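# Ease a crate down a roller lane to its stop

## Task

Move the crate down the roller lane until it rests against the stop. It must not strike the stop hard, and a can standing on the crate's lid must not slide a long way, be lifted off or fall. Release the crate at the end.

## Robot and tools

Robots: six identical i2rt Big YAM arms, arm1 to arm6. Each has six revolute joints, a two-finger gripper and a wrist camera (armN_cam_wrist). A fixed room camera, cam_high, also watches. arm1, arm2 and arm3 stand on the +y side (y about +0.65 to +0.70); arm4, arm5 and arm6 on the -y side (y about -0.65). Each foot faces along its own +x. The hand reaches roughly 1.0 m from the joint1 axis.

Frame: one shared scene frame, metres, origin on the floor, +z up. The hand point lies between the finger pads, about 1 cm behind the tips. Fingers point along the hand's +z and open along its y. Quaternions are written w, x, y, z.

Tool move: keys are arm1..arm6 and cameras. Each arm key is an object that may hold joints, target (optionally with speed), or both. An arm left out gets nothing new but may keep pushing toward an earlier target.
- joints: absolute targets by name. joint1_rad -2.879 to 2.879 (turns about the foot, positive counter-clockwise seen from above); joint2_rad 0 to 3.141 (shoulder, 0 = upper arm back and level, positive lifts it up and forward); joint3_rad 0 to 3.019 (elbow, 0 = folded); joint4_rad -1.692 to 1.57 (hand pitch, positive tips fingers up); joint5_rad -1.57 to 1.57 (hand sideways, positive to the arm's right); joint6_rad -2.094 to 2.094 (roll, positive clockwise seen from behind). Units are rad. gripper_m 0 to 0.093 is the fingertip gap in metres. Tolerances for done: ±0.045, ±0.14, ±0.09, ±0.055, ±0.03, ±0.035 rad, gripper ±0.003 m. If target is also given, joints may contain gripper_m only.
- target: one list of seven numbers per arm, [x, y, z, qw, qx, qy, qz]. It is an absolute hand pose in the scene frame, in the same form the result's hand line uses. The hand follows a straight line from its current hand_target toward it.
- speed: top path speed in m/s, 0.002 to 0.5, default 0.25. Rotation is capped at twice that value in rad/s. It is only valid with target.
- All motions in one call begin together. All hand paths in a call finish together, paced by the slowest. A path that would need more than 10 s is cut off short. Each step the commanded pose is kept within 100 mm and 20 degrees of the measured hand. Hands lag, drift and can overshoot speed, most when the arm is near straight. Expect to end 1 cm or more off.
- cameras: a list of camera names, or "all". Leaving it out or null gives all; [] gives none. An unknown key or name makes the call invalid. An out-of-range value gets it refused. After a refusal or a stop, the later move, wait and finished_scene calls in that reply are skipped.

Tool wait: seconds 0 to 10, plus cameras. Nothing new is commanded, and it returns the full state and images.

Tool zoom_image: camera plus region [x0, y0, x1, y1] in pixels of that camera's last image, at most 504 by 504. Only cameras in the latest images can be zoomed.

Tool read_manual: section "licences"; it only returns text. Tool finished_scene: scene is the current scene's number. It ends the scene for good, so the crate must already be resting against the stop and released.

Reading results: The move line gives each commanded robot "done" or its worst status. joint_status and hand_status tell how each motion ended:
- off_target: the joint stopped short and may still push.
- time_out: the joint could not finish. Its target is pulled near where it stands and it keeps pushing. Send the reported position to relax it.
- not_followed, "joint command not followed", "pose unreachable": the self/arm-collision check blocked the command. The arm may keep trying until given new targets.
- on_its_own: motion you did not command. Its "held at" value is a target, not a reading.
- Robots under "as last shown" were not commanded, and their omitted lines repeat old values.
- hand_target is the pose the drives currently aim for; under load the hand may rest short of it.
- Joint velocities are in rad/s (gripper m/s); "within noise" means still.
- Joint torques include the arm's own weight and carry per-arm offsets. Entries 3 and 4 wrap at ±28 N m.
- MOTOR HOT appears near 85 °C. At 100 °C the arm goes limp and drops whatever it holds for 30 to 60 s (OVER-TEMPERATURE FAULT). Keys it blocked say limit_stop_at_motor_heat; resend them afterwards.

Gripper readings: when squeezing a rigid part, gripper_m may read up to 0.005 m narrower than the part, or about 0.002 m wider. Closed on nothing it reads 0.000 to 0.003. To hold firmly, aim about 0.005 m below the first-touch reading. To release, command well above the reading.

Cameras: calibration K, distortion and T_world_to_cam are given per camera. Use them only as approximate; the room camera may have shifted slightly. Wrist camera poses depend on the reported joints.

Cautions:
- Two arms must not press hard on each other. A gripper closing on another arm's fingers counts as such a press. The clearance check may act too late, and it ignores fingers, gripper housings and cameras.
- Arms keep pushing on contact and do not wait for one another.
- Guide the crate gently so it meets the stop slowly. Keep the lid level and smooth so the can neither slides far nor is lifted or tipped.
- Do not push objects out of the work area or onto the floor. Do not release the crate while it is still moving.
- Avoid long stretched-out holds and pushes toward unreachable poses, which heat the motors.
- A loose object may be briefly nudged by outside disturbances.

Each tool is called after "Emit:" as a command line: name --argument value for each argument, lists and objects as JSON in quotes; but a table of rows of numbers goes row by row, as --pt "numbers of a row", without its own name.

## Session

Emit:
move

Scene clock: 0.00 s.
Joint torques (N m): no reading
Heat: arm1: hottest joint2_rad 27 °C; arm2: hottest joint1_rad 32 °C; arm3: hottest joint3_rad 31 °C; arm4: hottest joint2_rad 32 °C; arm5: hottest joint3_rad 32 °C; arm6: hottest joint2_rad 31 °C.
Joint velocities: within noise
arm1.joint_positions: joint1_rad=+0.450 joint2_rad=+0.646 joint3_rad=+1.353 joint4_rad=-1.256 joint5_rad=-0.025 joint6_rad=-0.082 gripper_m=+0.09396
arm1.joint_status: not commanded
arm1.hand: x=-1.0504 y=+0.4590 z=+1.4772 quat_wxyz=(-0.422, -0.389, -0.781, +0.247) (m; scene frame)
arm1.hand_target: x=-1.0517 y=+0.4612 z=+1.4910 quat_wxyz=(-0.433, -0.386, -0.774, +0.254) (m; scene frame)
arm1.hand_status: not commanded
arm2.joint_positions: joint1_rad=-0.156 joint2_rad=+0.540 joint3_rad=+1.434 joint4_rad=-1.421 joint5_rad=+0.220 joint6_rad=-0.465 gripper_m=+0.09396
arm2.joint_status: not commanded
arm2.hand: x=-0.1811 y=+0.4996 z=+1.3010 quat_wxyz=(-0.099, -0.605, -0.610, +0.501) (m; scene frame)
arm2.hand_target: x=-0.1800 y=+0.5028 z=+1.3097 quat_wxyz=(-0.104, -0.602, -0.605, +0.510) (m; scene frame)
arm2.hand_status: not commanded
arm3.joint_positions: joint1_rad=-0.411 joint2_rad=+0.647 joint3_rad=+1.454 joint4_rad=-1.470 joint5_rad=-0.077 joint6_rad=-0.163 gripper_m=+0.09396
arm3.joint_status: not commanded
arm3.hand: x=+0.8274 y=+0.4936 z=+1.5142 quat_wxyz=(-0.252, -0.682, -0.580, +0.367) (m; scene frame)
arm3.hand_target: x=+0.8283 y=+0.4960 z=+1.5240 quat_wxyz=(-0.257, -0.678, -0.577, +0.376) (m; scene frame)
arm3.hand_status: not commanded
arm4.joint_positions: joint1_rad=+0.133 joint2_rad=+0.618 joint3_rad=+1.399 joint4_rad=-1.434 joint5_rad=-0.177 joint6_rad=+0.312 gripper_m=+0.09396
arm4.joint_status: not commanded
arm4.hand: x=+1.3946 y=-0.4479 z=+1.3073 quat_wxyz=(-0.124, +0.677, -0.588, -0.425) (m; scene frame)
arm4.hand_target: x=+1.3952 y=-0.4498 z=+1.3185 quat_wxyz=(-0.129, +0.673, -0.583, -0.436) (m; scene frame)
arm4.hand_status: not commanded
arm5.joint_positions: joint1_rad=+0.646 joint2_rad=+0.624 joint3_rad=+1.416 joint4_rad=-1.301 joint5_rad=-0.192 joint6_rad=-0.435 gripper_m=+0.09396
arm5.joint_status: not commanded
arm5.hand: x=+0.3424 y=-0.4719 z=+1.4969 quat_wxyz=(-0.264, +0.836, -0.196, -0.439) (m; scene frame)
arm5.hand_target: x=+0.3441 y=-0.4742 z=+1.5059 quat_wxyz=(-0.270, +0.832, -0.193, -0.445) (m; scene frame)
arm5.hand_status: not commanded
arm6.joint_positions: joint1_rad=+0.067 joint2_rad=+0.576 joint3_rad=+1.433 joint4_rad=-1.158 joint5_rad=-0.198 joint6_rad=-0.235 gripper_m=+0.09396
arm6.joint_status: not commanded
arm6.hand: x=-0.7585 y=-0.4609 z=+1.3432 quat_wxyz=(-0.383, +0.697, -0.398, -0.457) (m; scene frame)
arm6.hand_target: x=-0.7579 y=-0.4652 z=+1.3518 quat_wxyz=(-0.390, +0.692, -0.394, -0.462) (m; scene frame)
arm6.hand_status: not commanded
pictures: arm1_cam_wrist, arm2_cam_wrist, arm3_cam_wrist, arm4_cam_wrist, arm5_cam_wrist, arm6_cam_wrist, cam_high
camera_calibration:
arm1_cam_wrist: T_world_to_cam=[[-0.81315, -0.580791, 0.0383122, -0.639893], [-0.547786, 0.741366, -0.387695, -0.337555], [0.196767, -0.336242, -0.920991, 1.84752], [0, 0, 0, 1]] pos_world=[-1.06877, 0.49982, 1.59519]
arm2_cam_wrist: T_world_to_cam=[[-0.832918, 0.219082, 0.508184, -0.923679], [0.0695952, 0.952477, -0.296554, -0.0720338], [-0.549003, -0.211638, -0.808582, 1.18363], [0, 0, 0, 1]] pos_world=[-0.114517, 0.521474, 1.4051]
arm3_cam_wrist: T_world_to_cam=[[-0.967139, 0.237196, 0.0915481, 0.542036], [0.203083, 0.93733, -0.283143, -0.198645], [-0.152971, -0.255246, -0.954699, 1.82306], [0, 0, 0, 1]] pos_world=[0.843441, 0.522958, 1.63461]
arm4_cam_wrist: T_world_to_cam=[[0.905239, 0.271467, -0.326876, -0.715524], [0.201573, -0.951588, -0.232053, -0.398206], [-0.374046, 0.144174, -0.916135, 1.91261], [0, 0, 0, 1]] pos_world=[1.44339, -0.460436, 1.42592]
arm5_cam_wrist: T_world_to_cam=[[0.551718, 0.784343, 0.283572, -0.244285], [0.815589, -0.436272, -0.380108, 0.0844992], [-0.17442, 0.440991, -0.8804, 1.70659], [0, 0, 0, 1]] pos_world=[0.363524, -0.524124, 1.60388]
arm6_cam_wrist: T_world_to_cam=[[0.902484, 0.392866, 0.176574, 0.627759], [0.416976, -0.694145, -0.586766, 0.786182], [-0.107953, 0.603174, -0.79027, 1.38225], [0, 0, 0, 1]] pos_world=[-0.745144, -0.534638, 1.44281]

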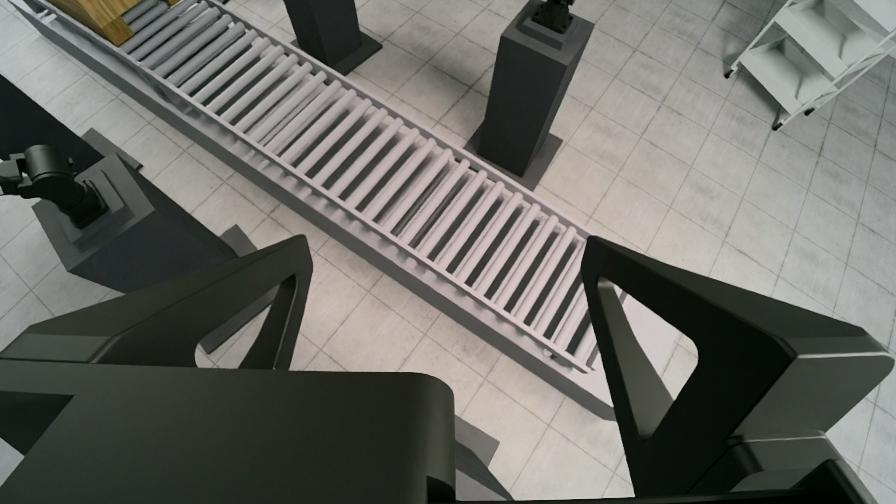

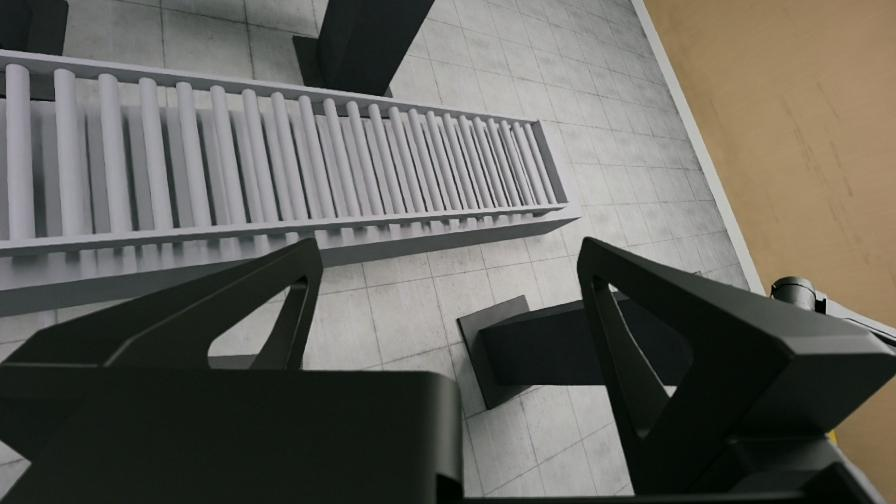

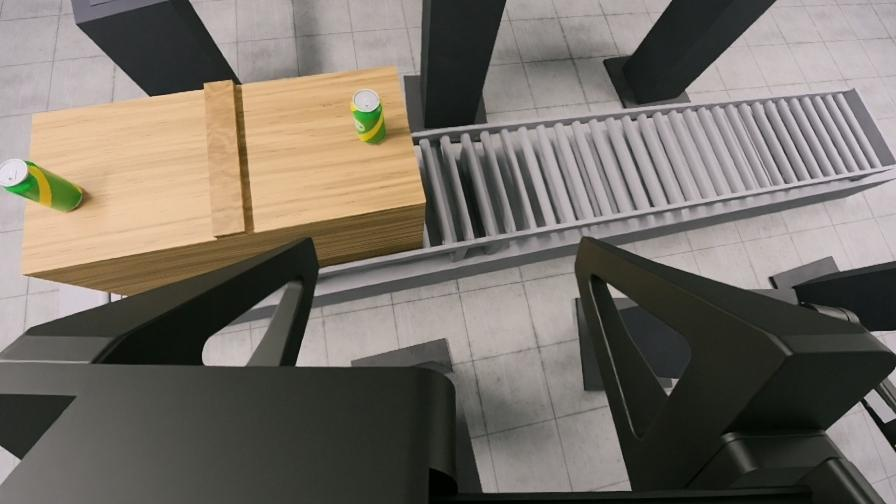

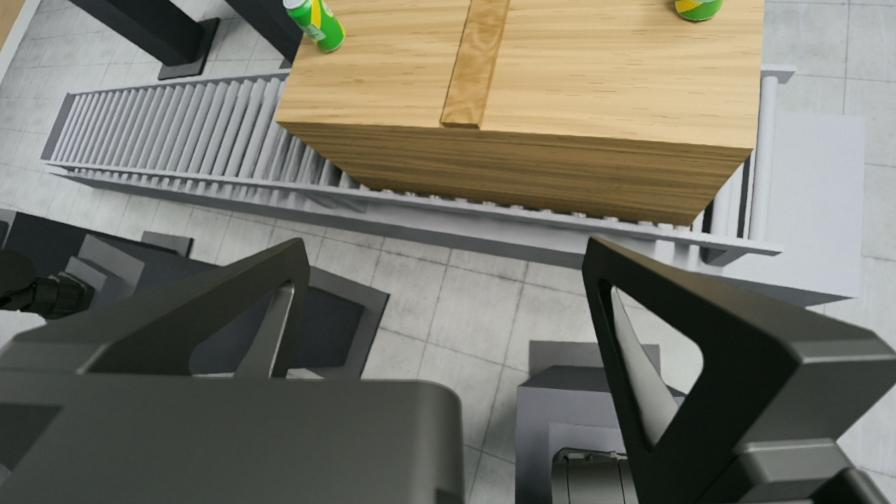

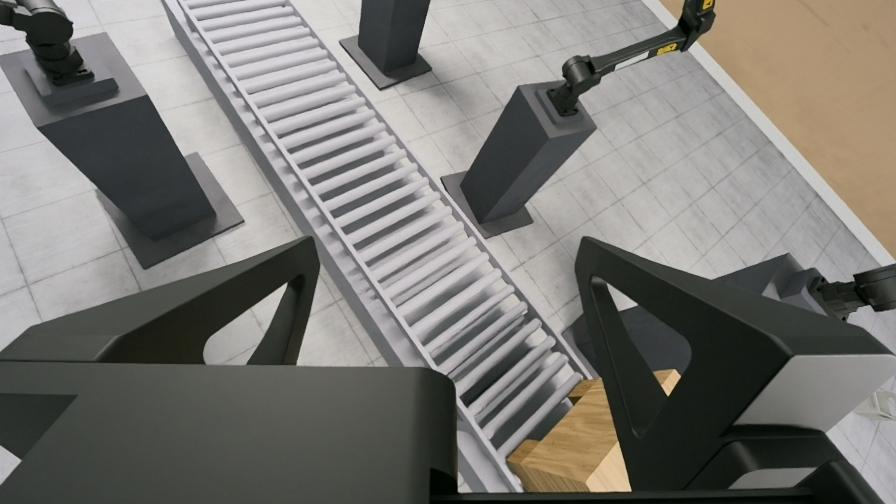

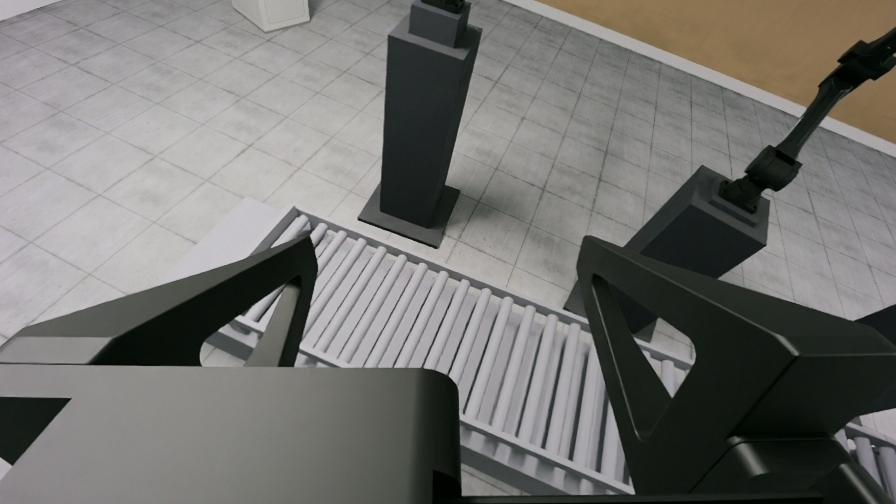

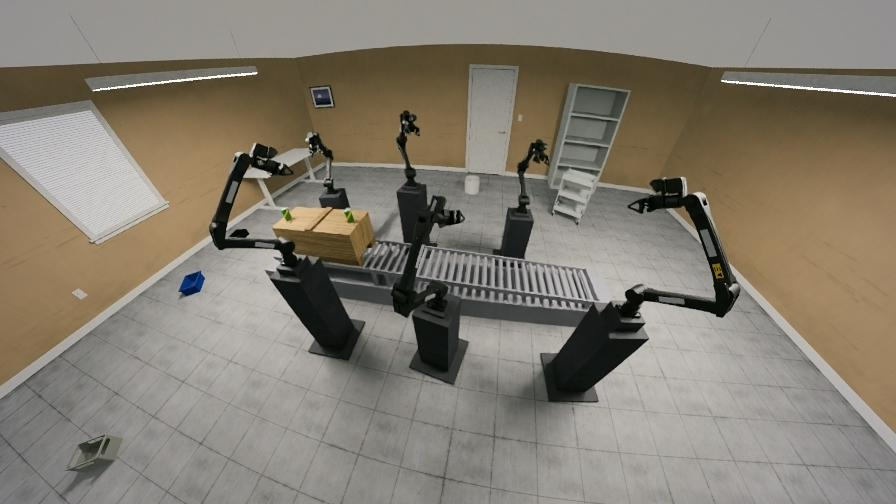

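Emit:
move --arm3 '{"target":[1.175,0.14,0.99,0,0.7071,0.7071,0],"speed":0.3}' --cameras '["arm3_cam_wrist"]'

Scene clock: 45.73 s.
Joint torques (N m): arm1=[0.62 3.14 10.3 1.52 0.03 0.03] | arm2=[-0.26 4.25 7.87 2.06 0.02 0.01] | arm3=[0.15 -20.37 12.7 -0.06 -0.02 0.06] | arm4=[-0.38 0.38 8.55 2.54 -0.05 -0.09] | arm5=[-0.67 2.9 10.15 2.11 -0.1 0.02] | arm6=[0.62 1.96 9.77 2.52 -0.11 -0.09]
Heat: arm1: hottest joint3_rad 33 °C; arm2: hottest joint3_rad 34 °C; arm3: hottest joint3_rad 35 °C; arm4: hottest joint2_rad 32 °C; arm5: hottest joint3_rad 34 °C; arm6: hottest joint3_rad 34 °C.
move: arm3 off_target
Joint velocities: arm1=[within noise] | arm2=[within noise] | arm3=[-0.015 0.005 -0.022 -0.002 0.154 -0.081 0] | arm4=[within noise] | arm5=[within noise] | arm6=[within noise]
arm1, arm2, arm4, arm6: as last shown
arm3.joint_positions: joint1_rad=+0.413 joint2_rad=+2.105 joint3_rad=+1.653 joint4_rad=-1.138 joint5_rad=-0.006 joint6_rad=+0.458 gripper_m=+0.09396
arm3.joint_status: not commanded
arm3.hand: x=+1.1645 y=+0.1484 z=+0.9887 quat_wxyz=(+0.005, -0.705, -0.709, +0.000) (m; scene frame)
arm3.hand_target: x=+1.1748 y=+0.1404 z=+0.9902 quat_wxyz=(+0.000, -0.707, -0.707, +0.000) (m; scene frame)
arm3.hand_status: off_target (0.013 m and 0.6 deg from the pose sent, 0.721 m and 53.6 deg at the start)
arm5.joint_positions: joint1_rad=+0.646 joint2_rad=+0.624 joint3_rad=+1.416 joint4_rad=-1.301 joint5_rad=-0.191 joint6_rad=-0.435 gripper_m=+0.09396
arm5.joint_status: not commanded
arm5.hand: x=+0.3425 y=-0.4719 z=+1.4969 quat_wxyz=(-0.264, +0.836, -0.196, -0.439) (m; scene frame)
arm5.hand_target: x=+0.3442 y=-0.4742 z=+1.5059 quat_wxyz=(-0.270, +0.831, -0.194, -0.445) (m; scene frame)
arm5.hand_status: not commanded
pictures: arm3_cam_wrist
camera_calibration:
arm3_cam_wrist: T_world_to_cam=[[-0.998989, 0.0109772, 0.0436016, 1.11611], [0.0349258, 0.800167, 0.59876, -0.748115], [-0.0283159, 0.599677, -0.799741, 0.859663], [0, 0, 0, 1]] pos_world=[1.16545, 0.0708448, 1.08678]

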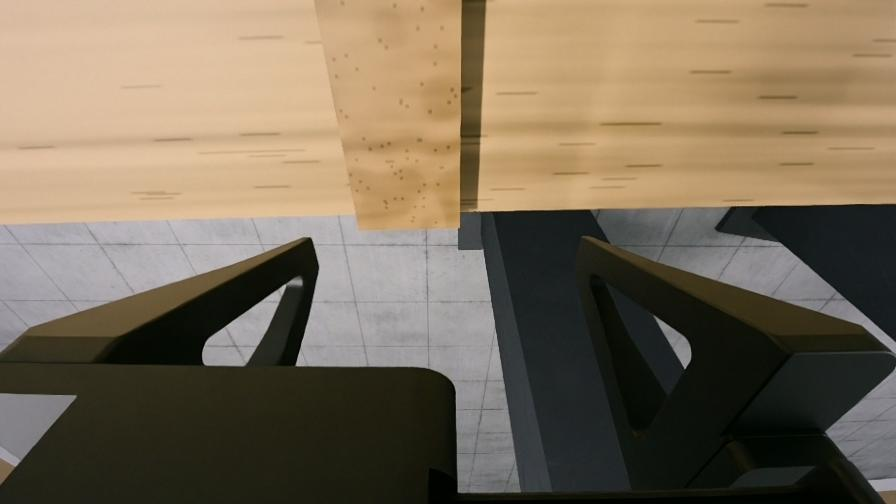

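Emit:
move --arm3 '{"target":[1.192,0.15,0.885,0,0.7071,0.7071,0],"speed":0.12}' --arm5 '{"target":[0.6,-0.14,1.05,0,0.7071,-0.7071,0]}' --cameras '["arm3_cam_wrist"]'

Scene clock: 59.63 s.
Joint torques (N m): arm1=[0.21 3.25 10.29 1.54 0.04 0.05] | arm2=[-0.09 4.42 7.88 1.8 0 0.03] | arm3=[0.09 -19.25 8.39 0.59 0 0.07] | arm4=[-0.62 0.56 8.5 2.58 -0.04 -0.1] | arm5=[-1.03 -15.56 13.94 0.42 0.18 0.04] | arm6=[0.67 1.96 9.76 2.52 -0.11 -0.09]
Heat: arm1: hottest joint3_rad 34 °C; arm2: hottest joint3_rad 35 °C; arm3: hottest joint3_rad 38 °C; arm4: hottest joint3_rad 33 °C; arm5: hottest joint3_rad 35 °C; arm6: hottest joint3_rad 34 °C.
move: arm3 off_target; arm5 off_target
Joint velocities: within noise
arm1, arm2, arm4, arm6: as last shown
arm3.joint_positions: joint1_rad=+0.444 joint2_rad=+2.231 joint3_rad=+1.630 joint4_rad=-0.955 joint5_rad=-0.006 joint6_rad=+0.488 gripper_m=+0.09396
arm3.joint_status: not commanded
arm3.hand: x=+1.1879 y=+0.1432 z=+0.9054 quat_wxyz=(-0.011, -0.705, -0.709, +0.005) (m; scene frame)
arm3.hand_target: x=+1.1915 y=+0.1505 z=+0.8855 quat_wxyz=(+0.000, -0.707, -0.707, +0.000) (m; scene frame)
arm3.hand_status: off_target (0.022 m and 1.4 deg from the pose sent, 0.107 m and 0.7 deg at the start)
arm5.joint_positions: joint1_rad=-0.124 joint2_rad=+1.744 joint3_rad=+1.386 joint4_rad=-1.222 joint5_rad=+0.006 joint6_rad=-0.213 gripper_m=+0.09396
arm5.joint_status: not commanded
arm5.hand: x=+0.5919 y=-0.1561 z=+1.0425 quat_wxyz=(+0.010, +0.713, -0.701, +0.004) (m; scene frame)
arm5.hand_target: x=+0.5998 y=-0.1407 z=+1.0500 quat_wxyz=(+0.000, +0.707, -0.707, +0.000) (m; scene frame)
arm5.hand_status: off_target (0.020 m and 1.5 deg from the pose sent, 0.613 m and 86.3 deg at the start)
pictures: arm3_cam_wrist
camera_calibration:
arm3_cam_wrist: T_world_to_cam=[[-0.999556, 0.0106255, 0.0278205, 1.1582], [0.0246964, 0.817806, 0.574964, -0.663811], [-0.0166425, 0.575396, -0.817705, 0.802551], [0, 0, 0, 1]] pos_world=[1.18743, 0.0687772, 1.0057]

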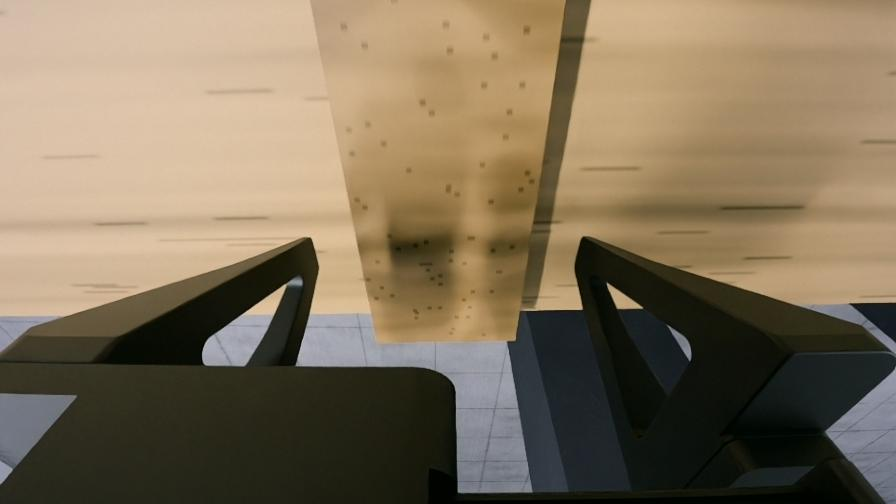

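Emit:
move --arm3 '{"target":[1.192,0.153,0.861,0,0.7071,0.7071,0],"speed":0.12}' --cameras '["arm3_cam_wrist"]'

Emit:
move --arm3 '{"joints":{"gripper_m":0.05}}' --cameras '["arm3_cam_wrist"]'

Scene clock: 65.33 s.
Joint torques (N m): arm1=[0.38 3.43 10.29 1.5 0.02 0.03] | arm2=[-0.38 4.25 7.87 1.92 0.05 -0.01] | arm3=[0.15 -18.73 8.32 0.62 0.05 0.06] | arm4=[-0.73 0.5 8.58 2.59 -0.06 -0.09] | arm5=[-1.08 -15.56 13.94 0.42 0.17 0.06] | arm6=[0.62 1.96 9.77 2.54 -0.11 -0.09]
Heat: arm1: hottest joint3_rad 35 °C; arm2: hottest joint3_rad 35 °C; arm3: hottest joint3_rad 38 °C; arm4: hottest joint3_rad 33 °C; arm5: hottest joint3_rad 36 °C; arm6: hottest joint3_rad 35 °C.
move: arm3 off_target
Joint velocities: within noise
arm1, arm2, arm4, arm5, arm6: as last shown
arm3.joint_positions: joint1_rad=+0.446 joint2_rad=+2.265 joint3_rad=+1.615 joint4_rad=-0.907 joint5_rad=-0.007 joint6_rad=+0.492 gripper_m=+0.09396
arm3.joint_status: not commanded
arm3.hand: x=+1.1880 y=+0.1461 z=+0.8804 quat_wxyz=(-0.011, -0.706, -0.708, +0.004) (m; scene frame)
arm3.hand_target: x=+1.1916 y=+0.1534 z=+0.8615 quat_wxyz=(+0.000, -0.707, -0.707, +0.000) (m; scene frame)
arm3.hand_status: off_target (0.021 m and 1.3 deg from the pose sent, 0.046 m and 1.4 deg at the start)
arm5.joint_positions: joint1_rad=-0.124 joint2_rad=+1.744 joint3_rad=+1.386 joint4_rad=-1.223 joint5_rad=+0.007 joint6_rad=-0.212 gripper_m=+0.09396
arm5.hand: x=+0.5920 y=-0.1562 z=+1.0425 quat_wxyz=(+0.010, +0.713, -0.701, +0.004) (m; scene frame)
pictures: arm3_cam_wrist
camera_calibration:
arm3_cam_wrist: T_world_to_cam=[[-0.999562, 0.0124876, 0.0268367, 1.1596], [0.0256739, 0.816975, 0.576101, -0.6538], [-0.0147308, 0.576537, -0.816938, 0.777368], [0, 0, 0, 1]] pos_world=[1.18733, 0.0714762, 0.980596]

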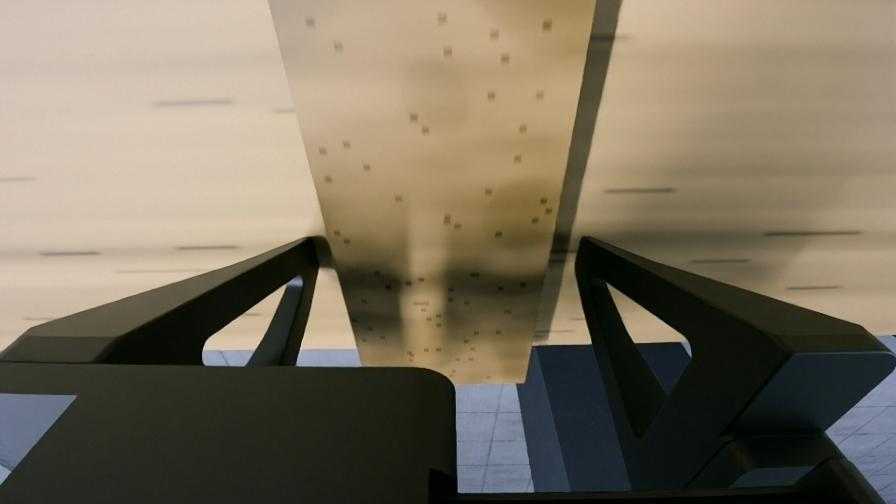

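Scene clock: 65.93 s.
Joint torques (N m): arm1=[0.32 3.25 10.19 1.54 -0.01 0.03] | arm2=[-0.79 4.13 7.88 2.07 0.02 -0.01] | arm3=[0.03 -19.55 8.34 0.57 0.06 0.08] | arm4=[-0.56 0.56 8.57 2.58 -0.05 -0.09] | arm5=[-1.08 -15.56 13.94 0.43 0.17 0.07] | arm6=[0.62 1.9 9.77 2.52 -0.1 -0.09]
Heat: arm1: hottest joint3_rad 35 °C; arm2: hottest joint3_rad 35 °C; arm3: hottest joint3_rad 38 °C; arm4: hottest joint3_rad 33 °C; arm5: hottest joint3_rad 36 °C; arm6: hottest joint3_rad 35 °C.
move: arm3 off_target
Joint velocities: within noise
arm1, arm2, arm4, arm5, arm6: as last shown
arm3.joint_positions: joint1_rad=+0.448 joint2_rad=+2.265 joint3_rad=+1.615 joint4_rad=-0.907 joint5_rad=-0.008 joint6_rad=+0.492 gripper_m=+0.06229
arm3.joint_status: gripper_m off_target (ended at +0.06232, target +0.05000)
arm3.hand: x=+1.1894 y=+0.1469 z=+0.8804 quat_wxyz=(-0.011, -0.705, -0.709, +0.004) (m; scene frame)
arm3.hand_target: x=+1.1917 y=+0.1534 z=+0.8615 quat_wxyz=(+0.000, -0.707, -0.707, +0.000) (m; scene frame)
arm3.hand_status: not commanded
pictures: arm3_cam_wrist
camera_calibration:
arm3_cam_wrist: T_world_to_cam=[[-0.999605, 0.0101302, 0.026196, 1.16184], [0.0233835, 0.816826, 0.57641, -0.651976], [-0.0155584, 0.576795, -0.816741, 0.777756], [0, 0, 0, 1]] pos_world=[1.18873, 0.0721752, 0.980595]

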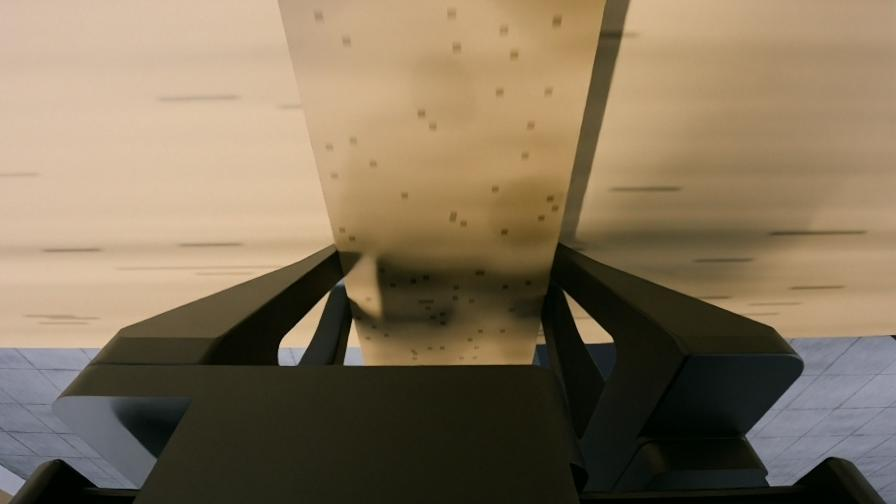

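Emit:
move --arm3 '{"target":[0.61,0.152,0.834,0,0.7071,0.7071,0],"speed":0.1}' --cameras '["arm3_cam_wrist","arm5_cam_wrist"]'

Scene clock: 79.63 s.
Joint torques (N m): arm1=[0.32 3.08 10.28 1.59 0.03 0.03] | arm2=[-0.5 4.54 7.95 1.91 -0.02 0.01] | arm3=[6.71 -21.19 2.18 -2.52 -0.61 0.4] | arm4=[-0.62 0.5 8.58 2.58 -0.05 -0.09] | arm5=[-1.03 -15.56 13.94 0.42 0.17 0.07] | arm6=[0.62 1.96 9.76 2.54 -0.11 -0.09]
Heat: arm1: hottest joint3_rad 36 °C; arm2: hottest joint3_rad 36 °C; arm3: hottest joint3_rad 38 °C; arm4: hottest joint3_rad 34 °C; arm5: hottest joint3_rad 38 °C; arm6: hottest joint3_rad 35 °C.
move: arm3 off_target
Joint velocities: within noise
arm1, arm2, arm4, arm5, arm6: as last shown
arm3.joint_positions: joint1_rad=-0.621 joint2_rad=+2.308 joint3_rad=+1.682 joint4_rad=-0.772 joint5_rad=+0.031 joint6_rad=-0.544 gripper_m=+0.06233
arm3.joint_status: not commanded
arm3.hand: x=+0.5187 y=+0.1267 z=+0.8809 quat_wxyz=(-0.007, -0.715, -0.693, +0.093) (m; scene frame)
arm3.hand_target: x=+0.5969 y=+0.1530 z=+0.8401 quat_wxyz=(+0.006, -0.707, -0.707, +0.002) (m; scene frame)
arm3.hand_status: off_target (0.106 m and 10.8 deg from the pose sent, 0.581 m and 1.4 deg at the start; pose on its path clipped on 30 of 227 steps)
pictures: arm3_cam_wrist, arm5_cam_wrist
camera_calibration:
arm3_cam_wrist: T_world_to_cam=[[-0.98662, 0.0596408, 0.151737, 0.368102], [0.124307, 0.877386, 0.463403, -0.580578], [-0.105494, 0.476064, -0.87306, 0.888358], [0, 0, 0, 1]] pos_world=[0.529063, 0.0645216, 0.988777]
arm5_cam_wrist: T_world_to_cam=[[0.999486, 0.0313606, -0.0067145, -0.580753], [0.0288198, -0.786392, 0.617055, -0.782484], [0.014071, -0.616931, -0.786891, 0.836508], [0, 0, 0, 1]] pos_world=[0.591235, -0.0810588, 1.13718]

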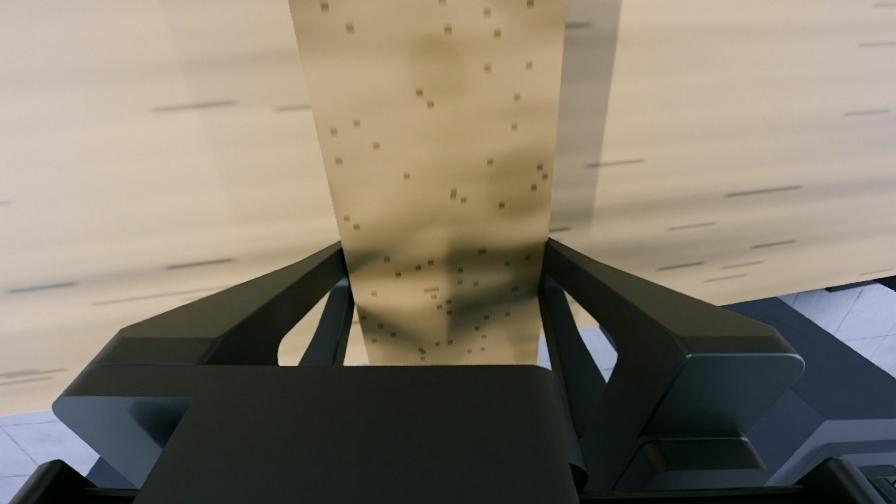

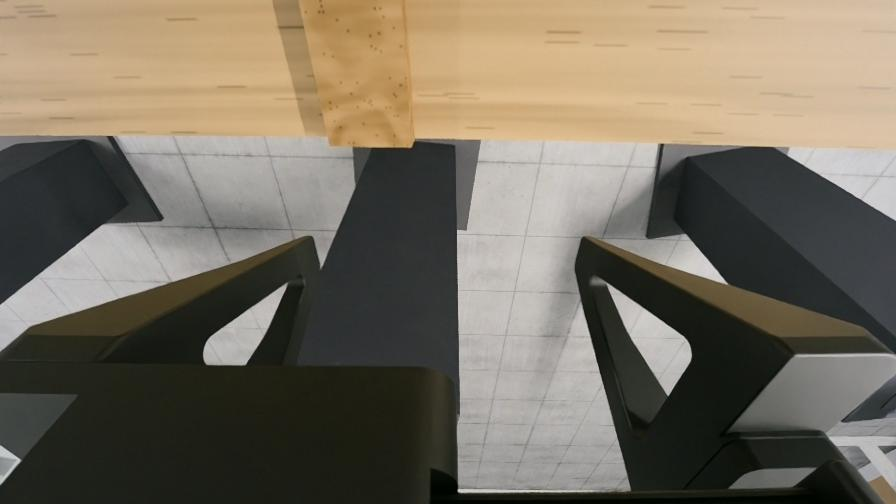

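Emit:
move --arm5 '{"target":[0.543,-0.14,0.842,0,0.7071,-0.7071,0],"speed":0.18}' --cameras '["arm5_cam_wrist"]'

Scene clock: 95.77 s.
Joint torques (N m): arm1=[0.44 3.31 10.15 1.57 0.04 0.01] | arm2=[-0.32 4.13 7.98 1.99 0 0.01] | arm3=[6.89 -21.36 2.17 -2.61 -0.63 0.4] | arm4=[-0.56 0.5 8.57 2.56 -0.05 -0.09] | arm5=[0.62 -14.04 6.46 1.61 0.18 0.14] | arm6=[0.62 1.9 9.76 2.54 -0.11 -0.09]
Heat: arm1: hottest joint3_rad 36 °C; arm2: hottest joint3_rad 36 °C; arm3: hottest joint3_rad 36 °C; arm4: hottest joint3_rad 34 °C; arm5: hottest joint3_rad 40 °C; arm6: hottest joint3_rad 36 °C.
move: arm5 off_target
Joint velocities: within noise
arm1, arm2, arm4, arm6: as last shown
arm3.joint_positions: joint1_rad=-0.621 joint2_rad=+2.308 joint3_rad=+1.682 joint4_rad=-0.772 joint5_rad=+0.032 joint6_rad=-0.544 gripper_m=+0.06233
arm3.joint_status: not commanded
arm3.hand: x=+0.5186 y=+0.1267 z=+0.8809 quat_wxyz=(-0.007, -0.715, -0.693, +0.093) (m; scene frame)
arm3.hand_target: x=+0.5968 y=+0.1531 z=+0.8401 quat_wxyz=(+0.006, -0.707, -0.707, +0.002) (m; scene frame)
arm3.hand_status: not commanded
arm5.joint_positions: joint1_rad=-0.041 joint2_rad=+1.988 joint3_rad=+1.236 joint4_rad=-0.767 joint5_rad=+0.008 joint6_rad=-0.118 gripper_m=+0.09396
arm5.joint_status: not commanded
arm5.hand: x=+0.5507 y=-0.1317 z=+0.8735 quat_wxyz=(-0.015, +0.708, -0.706, -0.014) (m; scene frame)
arm5.hand_target: x=+0.5431 y=-0.1416 z=+0.8436 quat_wxyz=(+0.000, +0.707, -0.707, +0.000) (m; scene frame)
arm5.hand_status: off_target (0.033 m and 2.4 deg from the pose sent, 0.207 m and 1.5 deg at the start)
pictures: arm5_cam_wrist
camera_calibration:
arm5_cam_wrist: T_world_to_cam=[[0.999808, 0.019166, 0.00417353, -0.552664], [0.013416, -0.823389, 0.567319, -0.610582], [0.0143097, -0.567153, -0.823488, 0.757603], [0, 0, 0, 1]] pos_world=[0.549908, -0.062477, 0.972578]

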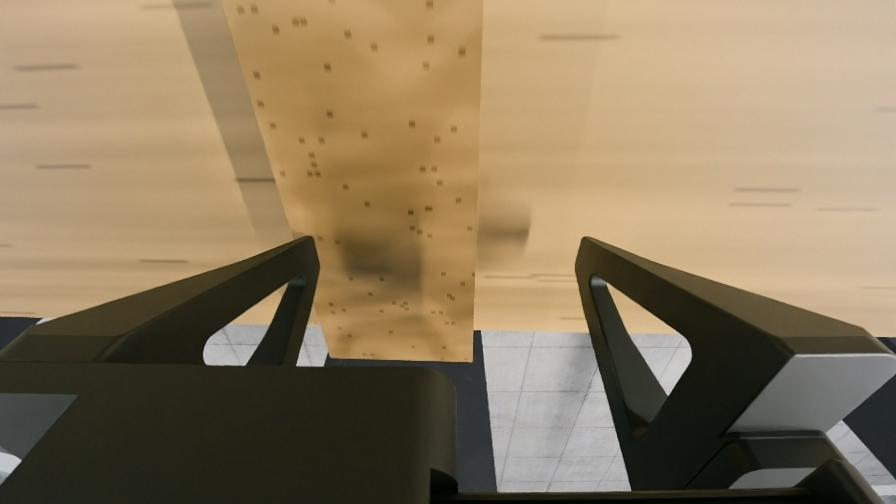

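Emit:
move --arm5 '{"target":[0.545,-0.14,0.885,0,0.7071,-0.7071,0],"speed":0.15}' --cameras '[]'

Emit:
move --arm5 '{"target":[0.526,-0.14,0.885,0,0.7071,-0.7071,0],"speed":0.15}' --cameras '[]'

Emit:
move --arm5 '{"target":[0.526,-0.14,0.845,0,0.7071,-0.7071,0],"speed":0.12}' --cameras '["arm5_cam_wrist"]'

Scene clock: 109.10 s.
Joint torques (N m): arm1=[0.62 3.08 10.32 1.62 0.04 0] | arm2=[-0.73 4.31 8.05 1.96 -0.02 0.02] | arm3=[7.24 -21.3 2.13 -2.61 -0.63 0.42] | arm4=[-0.62 0.5 8.54 2.56 -0.05 -0.09] | arm5=[0.26 -20.37 8.02 0.49 0.14 0.05] | arm6=[0.62 1.9 9.76 2.54 -0.11 -0.09]
Heat: arm1: hottest joint3_rad 37 °C; arm2: hottest joint3_rad 36 °C; arm3: hottest joint3_rad 35 °C; arm4: hottest joint3_rad 34 °C; arm5: hottest joint3_rad 38 °C; arm6: hottest joint3_rad 36 °C.
move: arm5 off_target
Joint velocities: within noise
arm1, arm2, arm3, arm4, arm6: as last shown
arm5.joint_positions: joint1_rad=-0.039 joint2_rad=+1.985 joint3_rad=+1.236 joint4_rad=-0.828 joint5_rad=+0.008 joint6_rad=-0.110 gripper_m=+0.09396
arm5.joint_status: not commanded
arm5.hand: x=+0.5478 y=-0.1460 z=+0.8746 quat_wxyz=(+0.008, +0.706, -0.708, +0.004) (m; scene frame)
arm5.hand_target: x=+0.5449 y=-0.1401 z=+0.8850 quat_wxyz=(+0.000, +0.707, -0.707, +0.000) (m; scene frame)
arm5.hand_status: off_target (0.012 m and 1.0 deg from the pose sent, 0.015 m and 2.4 deg at the start)
pictures: none
No camera images: "cameras" was empty.

Scene clock: 110.40 s.
Joint torques (N m): arm1=[0.26 3.55 10.28 1.47 0.01 0] | arm2=[-0.44 4.37 8.01 1.99 0.01 0.04] | arm3=[6.95 -21.19 2.19 -2.65 -0.63 0.4] | arm4=[-0.73 0.56 8.58 2.56 -0.06 -0.1] | arm5=[0.38 -20.31 7.54 0.51 0.12 0.07] | arm6=[0.62 1.9 9.77 2.54 -0.11 -0.09]
Heat: arm1: hottest joint3_rad 37 °C; arm2: hottest joint3_rad 36 °C; arm3: hottest joint3_rad 35 °C; arm4: hottest joint3_rad 34 °C; arm5: hottest joint3_rad 38 °C; arm6: hottest joint3_rad 36 °C.
move: arm5 done
Joint velocities: within noise
arm1.joint_positions: joint1_rad=+0.450 joint2_rad=+0.646 joint3_rad=+1.353 joint4_rad=-1.256 joint5_rad=-0.025 joint6_rad=-0.082 gripper_m=+0.09396
arm1.joint_status: not commanded
arm1.hand: x=-1.0504 y=+0.4590 z=+1.4772 quat_wxyz=(-0.422, -0.389, -0.781, +0.247) (m; scene frame)
arm1.hand_target: x=-1.0517 y=+0.4612 z=+1.4910 quat_wxyz=(-0.433, -0.386, -0.774, +0.254) (m; scene frame)
arm1.hand_status: not commanded
arm2.joint_positions: joint1_rad=-0.156 joint2_rad=+0.540 joint3_rad=+1.434 joint4_rad=-1.421 joint5_rad=+0.220 joint6_rad=-0.465 gripper_m=+0.09396
arm2.joint_status: not commanded
arm2.hand: x=-0.1811 y=+0.4996 z=+1.3010 quat_wxyz=(-0.099, -0.605, -0.610, +0.501) (m; scene frame)
arm2.hand_target: x=-0.1800 y=+0.5028 z=+1.3097 quat_wxyz=(-0.104, -0.602, -0.605, +0.510) (m; scene frame)
arm2.hand_status: not commanded
arm3: as last shown
arm4.joint_positions: joint1_rad=+0.133 joint2_rad=+0.618 joint3_rad=+1.399 joint4_rad=-1.434 joint5_rad=-0.177 joint6_rad=+0.312 gripper_m=+0.09396
arm4.joint_status: not commanded
arm4.hand: x=+1.3946 y=-0.4479 z=+1.3073 quat_wxyz=(-0.124, +0.677, -0.588, -0.425) (m; scene frame)
arm4.hand_target: x=+1.3952 y=-0.4498 z=+1.3185 quat_wxyz=(-0.129, +0.673, -0.583, -0.436) (m; scene frame)
arm4.hand_status: not commanded
arm5.joint_positions: joint1_rad=+0.002 joint2_rad=+1.983 joint3_rad=+1.236 joint4_rad=-0.828 joint5_rad=+0.009 joint6_rad=-0.075 gripper_m=+0.09396
arm5.joint_status: not commanded
arm5.hand: x=+0.5276 y=-0.1436 z=+0.8760 quat_wxyz=(+0.006, +0.708, -0.706, +0.004) (m; scene frame)
arm5.hand_target: x=+0.5261 y=-0.1401 z=+0.8849 quat_wxyz=(+0.000, +0.707, -0.707, +0.000) (m; scene frame)
arm5.hand_status: done (0.010 m and 0.9 deg from the pose sent, 0.025 m and 1.0 deg at the start)
arm6.joint_positions: joint1_rad=+0.067 joint2_rad=+0.576 joint3_rad=+1.433 joint4_rad=-1.158 joint5_rad=-0.198 joint6_rad=-0.235 gripper_m=+0.09396
arm6.joint_status: not commanded
arm6.hand: x=-0.7585 y=-0.4609 z=+1.3432 quat_wxyz=(-0.383, +0.697, -0.398, -0.457) (m; scene frame)
arm6.hand_target: x=-0.7579 y=-0.4652 z=+1.3518 quat_wxyz=(-0.390, +0.692, -0.394, -0.462) (m; scene frame)
arm6.hand_status: not commanded
pictures: none
No camera images: "cameras" was empty.

Scene clock: 111.53 s.
Joint torques (N m): arm1=[0.67 3.31 10.28 1.46 0.02 0.03] | arm2=[-0.56 4.01 7.95 1.91 -0.01 0.04] | arm3=[7 -21.25 2.22 -2.58 -0.63 0.4] | arm4=[-0.38 0.5 8.55 2.59 -0.06 -0.1] | arm5=[-0.09 -16.5 6.2 0.99 0.14 0.06] | arm6=[0.62 1.9 9.77 2.52 -0.11 -0.09]
Heat: arm1: hottest joint3_rad 37 °C; arm2: hottest joint3_rad 36 °C; arm3: hottest joint3_rad 35 °C; arm4: hottest joint3_rad 34 °C; arm5: hottest joint3_rad 38 °C; arm6: hottest joint3_rad 36 °C.
move: arm5 off_target
Joint velocities: within noise
arm1, arm2, arm3, arm4, arm6: as last shown
arm5.joint_positions: joint1_rad=+0.002 joint2_rad=+2.010 joint3_rad=+1.236 joint4_rad=-0.757 joint5_rad=+0.009 joint6_rad=-0.075 gripper_m=+0.09396
arm5.joint_status: not commanded
arm5.hand: x=+0.5283 y=-0.1314 z=+0.8628 quat_wxyz=(-0.011, +0.708, -0.706, -0.011) (m; scene frame)
arm5.hand_target: x=+0.5261 y=-0.1405 z=+0.8456 quat_wxyz=(+0.000, +0.707, -0.707, +0.000) (m; scene frame)
arm5.hand_status: off_target (0.020 m and 1.8 deg from the pose sent, 0.031 m and 0.9 deg at the start)
pictures: arm5_cam_wrist
camera_calibration:
arm5_cam_wrist: T_world_to_cam=[[0.999824, 0.0186392, 0.0020484, -0.528541], [0.0140482, -0.816923, 0.576576, -0.611536], [0.0124203, -0.576446, -0.817041, 0.743578], [0, 0, 0, 1]] pos_world=[0.527804, -0.0610929, 0.961214]

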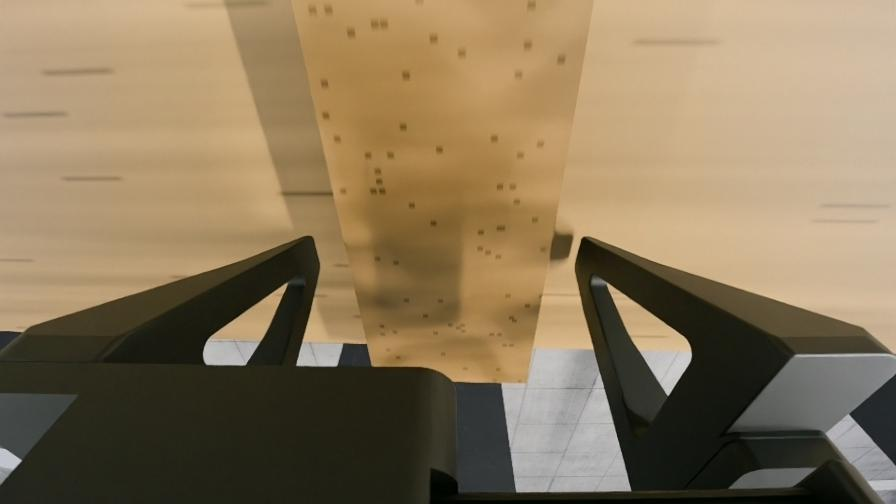

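Emit:
move --arm5 '{"joints":{"gripper_m":0.05}}' --cameras '["arm5_cam_wrist","arm3_cam_wrist"]'

Scene clock: 115.60 s.
Joint torques (N m): arm1=[0.5 3.31 10.35 1.57 0.04 0.03] | arm2=[-0.5 4.19 7.88 1.99 0.03 0.04] | arm3=[6.95 -21.19 2.13 -2.61 -0.63 0.4] | arm4=[-0.5 0.44 8.61 2.56 -0.06 -0.09] | arm5=[-0.09 -16.5 6.2 1.07 0.1 0.06] | arm6=[0.56 1.96 9.77 2.54 -0.11 -0.09]
Heat: arm1: hottest joint3_rad 37 °C; arm2: hottest joint3_rad 36 °C; arm3: hottest joint3_rad 34 °C; arm4: hottest joint3_rad 35 °C; arm5: hottest joint3_rad 38 °C; arm6: hottest joint3_rad 36 °C.
move: arm5 off_target
Joint velocities: within noise
arm1, arm2, arm3, arm4, arm6: as last shown
arm5.joint_positions: joint1_rad=+0.002 joint2_rad=+2.010 joint3_rad=+1.236 joint4_rad=-0.756 joint5_rad=+0.010 joint6_rad=-0.075 gripper_m=+0.06223
arm5.joint_status: gripper_m off_target (ended at +0.06226, target +0.05000)
arm5.hand: x=+0.5284 y=-0.1313 z=+0.8628 quat_wxyz=(-0.011, +0.708, -0.706, -0.011) (m; scene frame)
arm5.hand_target: x=+0.5260 y=-0.1405 z=+0.8456 quat_wxyz=(+0.000, +0.707, -0.707, +0.000) (m; scene frame)
arm5.hand_status: not commanded
pictures: arm3_cam_wrist, arm5_cam_wrist
camera_calibration:
arm3_cam_wrist: T_world_to_cam=[[-0.986515, 0.059697, 0.152394, 0.367296], [0.124714, 0.877158, 0.463725, -0.581085], [-0.105991, 0.476478, -0.872774, 0.888301], [0, 0, 0, 1]] pos_world=[0.528964, 0.0645211, 0.988777]
arm5_cam_wrist: T_world_to_cam=[[0.999822, 0.0186184, 0.00291296, -0.529473], [0.0135356, -0.817052, 0.576405, -0.611109], [0.0131118, -0.576263, -0.817159, 0.743337], [0, 0, 0, 1]] pos_world=[0.527905, -0.0610926, 0.961213]

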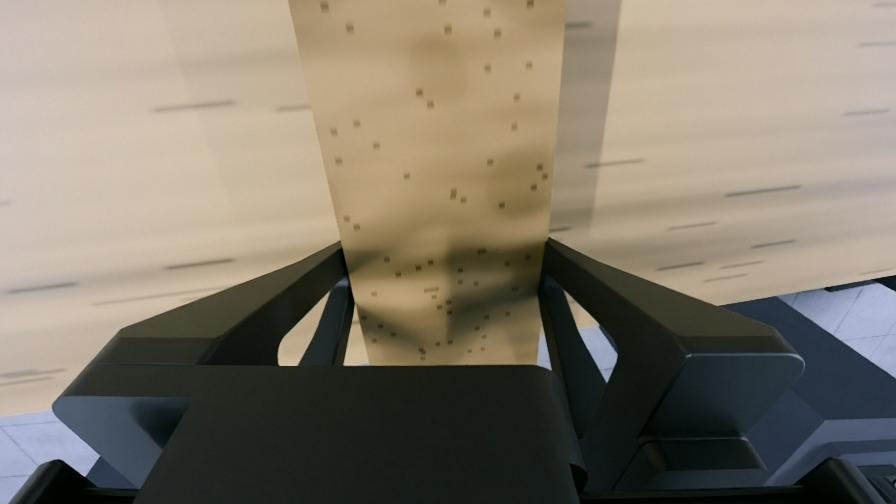

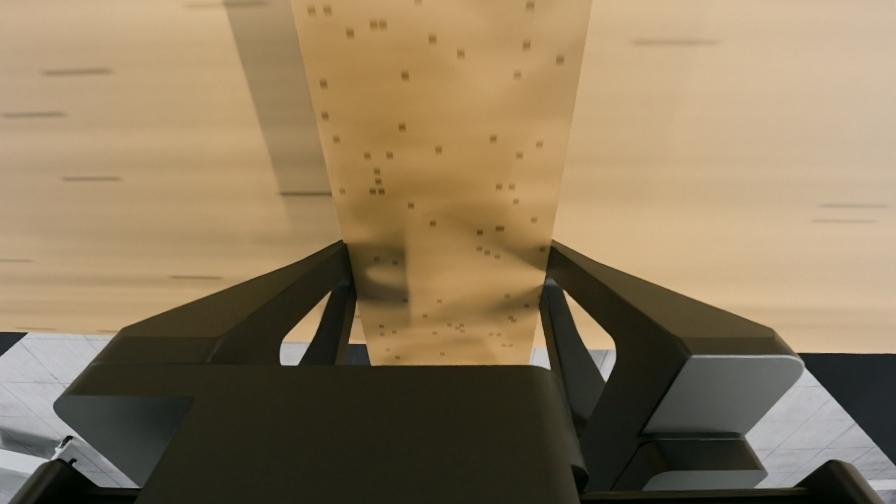

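Emit:
move --arm5 '{"target":[0.575,-0.14,0.847,0,0.7071,-0.7071,0],"speed":0.1}' --cameras '[]'

Emit:
move --arm3 '{"joints":{"gripper_m":0.09}}' --cameras '[]'

Scene clock: 121.97 s.
Joint torques (N m): arm1=[0.56 3.55 10.3 1.48 0.01 0.01] | arm2=[-0.44 4.37 7.95 1.95 0.02 0.02] | arm3=[4.42 -20.31 3.62 -1.83 -0.95 0.16] | arm4=[-0.67 0.62 8.53 2.58 -0.06 -0.1] | arm5=[-3.78 -16.21 7.86 0.66 0.24 -0.33] | arm6=[0.56 1.96 9.77 2.52 -0.1 -0.09]
Heat: arm1: hottest joint3_rad 37 °C; arm2: hottest joint3_rad 36 °C; arm3: hottest joint3_rad 34 °C; arm4: hottest joint3_rad 35 °C; arm5: hottest joint3_rad 38 °C; arm6: hottest joint3_rad 36 °C.
move: arm5 off_target
Joint velocities: within noise
arm1, arm2, arm4, arm6: as last shown
arm3.joint_positions: joint1_rad=-0.595 joint2_rad=+2.297 joint3_rad=+1.665 joint4_rad=-0.793 joint5_rad=+0.041 joint6_rad=-0.518 gripper_m=+0.06234
arm3.joint_status: not commanded
arm3.hand: x=+0.5379 y=+0.1271 z=+0.8812 quat_wxyz=(-0.001, -0.715, -0.694, +0.081) (m; scene frame)
arm3.hand_target: x=+0.5967 y=+0.1530 z=+0.8401 quat_wxyz=(+0.006, -0.707, -0.707, +0.002) (m; scene frame)
arm3.hand_status: not commanded
arm5.joint_positions: joint1_rad=-0.047 joint2_rad=+2.010 joint3_rad=+1.236 joint4_rad=-0.756 joint5_rad=+0.005 joint6_rad=-0.124 gripper_m=+0.06224
arm5.joint_status: not commanded
arm5.hand: x=+0.5527 y=-0.1337 z=+0.8626 quat_wxyz=(-0.010, +0.709, -0.706, -0.012) (m; scene frame)
arm5.hand_target: x=+0.5741 y=-0.1409 z=+0.8476 quat_wxyz=(+0.000, +0.707, -0.707, +0.000) (m; scene frame)
arm5.hand_status: off_target (0.028 m and 1.8 deg from the pose sent, 0.050 m and 1.8 deg at the start)
pictures: none
No camera images: "cameras" was empty.

Scene clock: 122.67 s.
Joint torques (N m): arm1=[0.5 3.66 10.28 1.42 0.04 0.03] | arm2=[-0.56 4.25 7.86 1.98 0.01 0.04] | arm3=[3.96 -19.31 4.46 -0.87 -0.6 0.15] | arm4=[-0.44 0.56 8.61 2.59 -0.06 -0.1] | arm5=[-3.78 -16.21 7.86 0.66 0.31 -0.34] | arm6=[0.62 1.96 9.77 2.54 -0.11 -0.09]
Heat: arm1: hottest joint3_rad 37 °C; arm2: hottest joint3_rad 36 °C; arm3: hottest joint3_rad 34 °C; arm4: hottest joint3_rad 35 °C; arm5: hottest joint3_rad 38 °C; arm6: hottest joint3_rad 36 °C.
move: arm3 done
Joint velocities: within noise
arm1, arm2, arm4, arm5, arm6: as last shown
arm3.joint_positions: joint1_rad=-0.589 joint2_rad=+2.289 joint3_rad=+1.654 joint4_rad=-0.821 joint5_rad=+0.032 joint6_rad=-0.515 gripper_m=+0.08989
arm3.joint_status: all done
arm3.hand: x=+0.5476 y=+0.1328 z=+0.8820 quat_wxyz=(-0.003, -0.715, -0.696, +0.065) (m; scene frame)
arm3.hand_target: x=+0.5968 y=+0.1531 z=+0.8401 quat_wxyz=(+0.006, -0.707, -0.707, +0.002) (m; scene frame)
arm3.hand_status: not commanded
arm5.joint_positions: joint1_rad=-0.046 joint2_rad=+2.010 joint3_rad=+1.236 joint4_rad=-0.756 joint5_rad=+0.003 joint6_rad=-0.124 gripper_m=+0.06224
arm5.hand: x=+0.5522 y=-0.1337 z=+0.8626 quat_wxyz=(-0.009, +0.709, -0.705, -0.013) (m; scene frame)
pictures: none
No camera images: "cameras" was empty.

Emit:
move --arm3 '{"target":[0.555,0.15,0.875,0,0.7071,0.7071,0],"speed":0.1}' --cameras '[]'

Emit:
move --arm3 '{"target":[0.555,0.16,1.03,0,0.7071,0.7071,0],"speed":0.15}' --cameras '["arm3_cam_wrist","arm5_cam_wrist"]'

Scene clock: 128.30 s.
Joint torques (N m): arm1=[0.67 3.14 10.29 1.62 0.03 0.02] | arm2=[-0.91 4.01 7.88 1.92 0 0.03] | arm3=[0.09 -20.13 10.11 -0.84 -0.47 -0.1] | arm4=[-0.62 0.32 8.55 2.61 -0.06 -0.09] | arm5=[-4.6 -16.09 7.84 0.84 0.33 -0.41] | arm6=[0.62 1.96 9.77 2.52 -0.1 -0.09]
Heat: arm1: hottest joint3_rad 37 °C; arm2: hottest joint3_rad 36 °C; arm3: hottest joint3_rad 34 °C; arm4: hottest joint3_rad 35 °C; arm5: hottest joint3_rad 37 °C; arm6: hottest joint3_rad 36 °C.
move: arm3 off_target
Joint velocities: within noise
arm1, arm2, arm4, arm6: as last shown
arm3.joint_positions: joint1_rad=-0.611 joint2_rad=+2.288 joint3_rad=+1.689 joint4_rad=-0.933 joint5_rad=+0.017 joint6_rad=-0.544 gripper_m=+0.08998
arm3.joint_status: not commanded
arm3.hand: x=+0.5435 y=+0.1484 z=+0.8916 quat_wxyz=(+0.000, -0.713, -0.701, +0.026) (m; scene frame)
arm3.hand_target: x=+0.5550 y=+0.1504 z=+0.8755 quat_wxyz=(+0.000, -0.707, -0.707, +0.001) (m; scene frame)
arm3.hand_status: off_target (0.020 m and 3.2 deg from the pose sent, 0.020 m and 7.6 deg at the start)
arm5.joint_positions: joint1_rad=-0.043 joint2_rad=+2.010 joint3_rad=+1.236 joint4_rad=-0.756 joint5_rad=+0.002 joint6_rad=-0.121 gripper_m=+0.06224
arm5.joint_status: not commanded
arm5.hand: x=+0.5503 y=-0.1334 z=+0.8626 quat_wxyz=(-0.009, +0.709, -0.705, -0.013) (m; scene frame)
arm5.hand_target: x=+0.5742 y=-0.1409 z=+0.8476 quat_wxyz=(+0.000, +0.707, -0.707, +0.000) (m; scene frame)
arm5.hand_status: not commanded
pictures: none
No camera images: "cameras" was empty.

Scene clock: 130.10 s.
Joint torques (N m): arm1=[0.26 3.02 10.21 1.5 0.01 0.01] | arm2=[0.03 3.84 7.82 1.91 -0.01 0.04] | arm3=[0.09 -22.07 13.27 -0.16 -0.1 -0.15] | arm4=[-0.56 0.5 8.55 2.58 -0.06 -0.09] | arm5=[-6.83 -16.26 7.8 0.65 0.97 -0.59] | arm6=[0.62 1.96 9.77 2.52 -0.11 -0.09]
Heat: arm1: hottest joint3_rad 37 °C; arm2: hottest joint3_rad 36 °C; arm3: hottest joint3_rad 34 °C; arm4: hottest joint3_rad 35 °C; arm5: hottest joint3_rad 37 °C; arm6: hottest joint3_rad 36 °C.
move: arm3 off_target
Joint velocities: within noise
arm1, arm2, arm4, arm6: as last shown
arm3.joint_positions: joint1_rad=-0.613 joint2_rad=+2.115 joint3_rad=+1.732 joint4_rad=-1.238 joint5_rad=+0.007 joint6_rad=-0.547 gripper_m=+0.08998
arm3.joint_status: not commanded
arm3.hand: x=+0.5598 y=+0.1740 z=+1.0120 quat_wxyz=(+0.006, -0.712, -0.702, -0.018) (m; scene frame)
arm3.hand_target: x=+0.5553 y=+0.1606 z=+1.0303 quat_wxyz=(+0.000, -0.707, -0.707, +0.000) (m; scene frame)
arm3.hand_status: off_target (0.023 m and 2.4 deg from the pose sent, 0.139 m and 3.2 deg at the start)
arm5.joint_positions: joint1_rad=-0.009 joint2_rad=+2.011 joint3_rad=+1.236 joint4_rad=-0.756 joint5_rad=-0.013 joint6_rad=-0.097 gripper_m=+0.06224
arm5.joint_status: not commanded
arm5.hand: x=+0.5299 y=-0.1317 z=+0.8621 quat_wxyz=(-0.003, +0.712, -0.701, -0.019) (m; scene frame)
arm5.hand_target: x=+0.5742 y=-0.1410 z=+0.8475 quat_wxyz=(+0.000, +0.707, -0.707, +0.000) (m; scene frame)
arm5.hand_status: not commanded
pictures: arm3_cam_wrist, arm5_cam_wrist
camera_calibration:
arm3_cam_wrist: T_world_to_cam=[[-0.999348, 0.0302293, 0.0197384, 0.531738], [0.035952, 0.783354, 0.620535, -0.781201], [0.00329622, 0.620841, -0.78393, 0.808357], [0, 0, 0, 1]] pos_world=[0.556813, 0.0940219, 1.10796]
arm5_cam_wrist: T_world_to_cam=[[0.999319, 0.031485, -0.0192385, -0.509839], [0.036819, -0.816931, 0.575559, -0.622602], [0.00240492, -0.575875, -0.817534, 0.748563], [0, 0, 0, 1]] pos_world=[0.530615, -0.061492, 0.960512]

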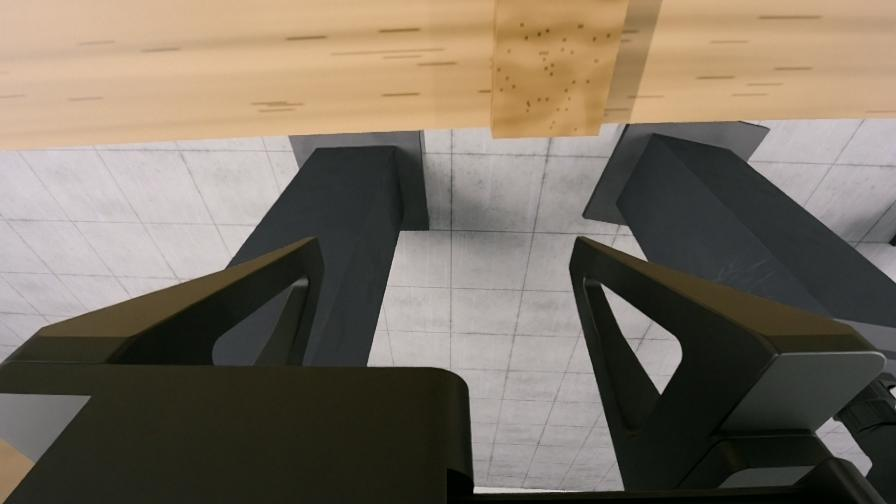

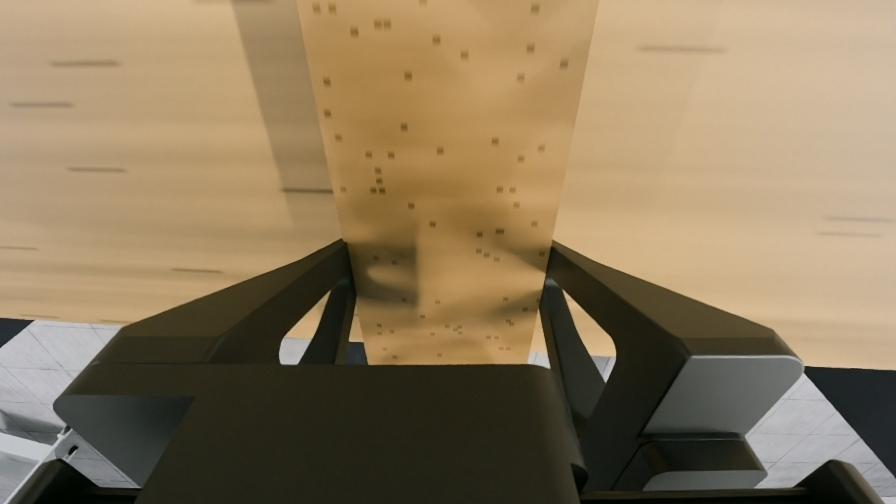

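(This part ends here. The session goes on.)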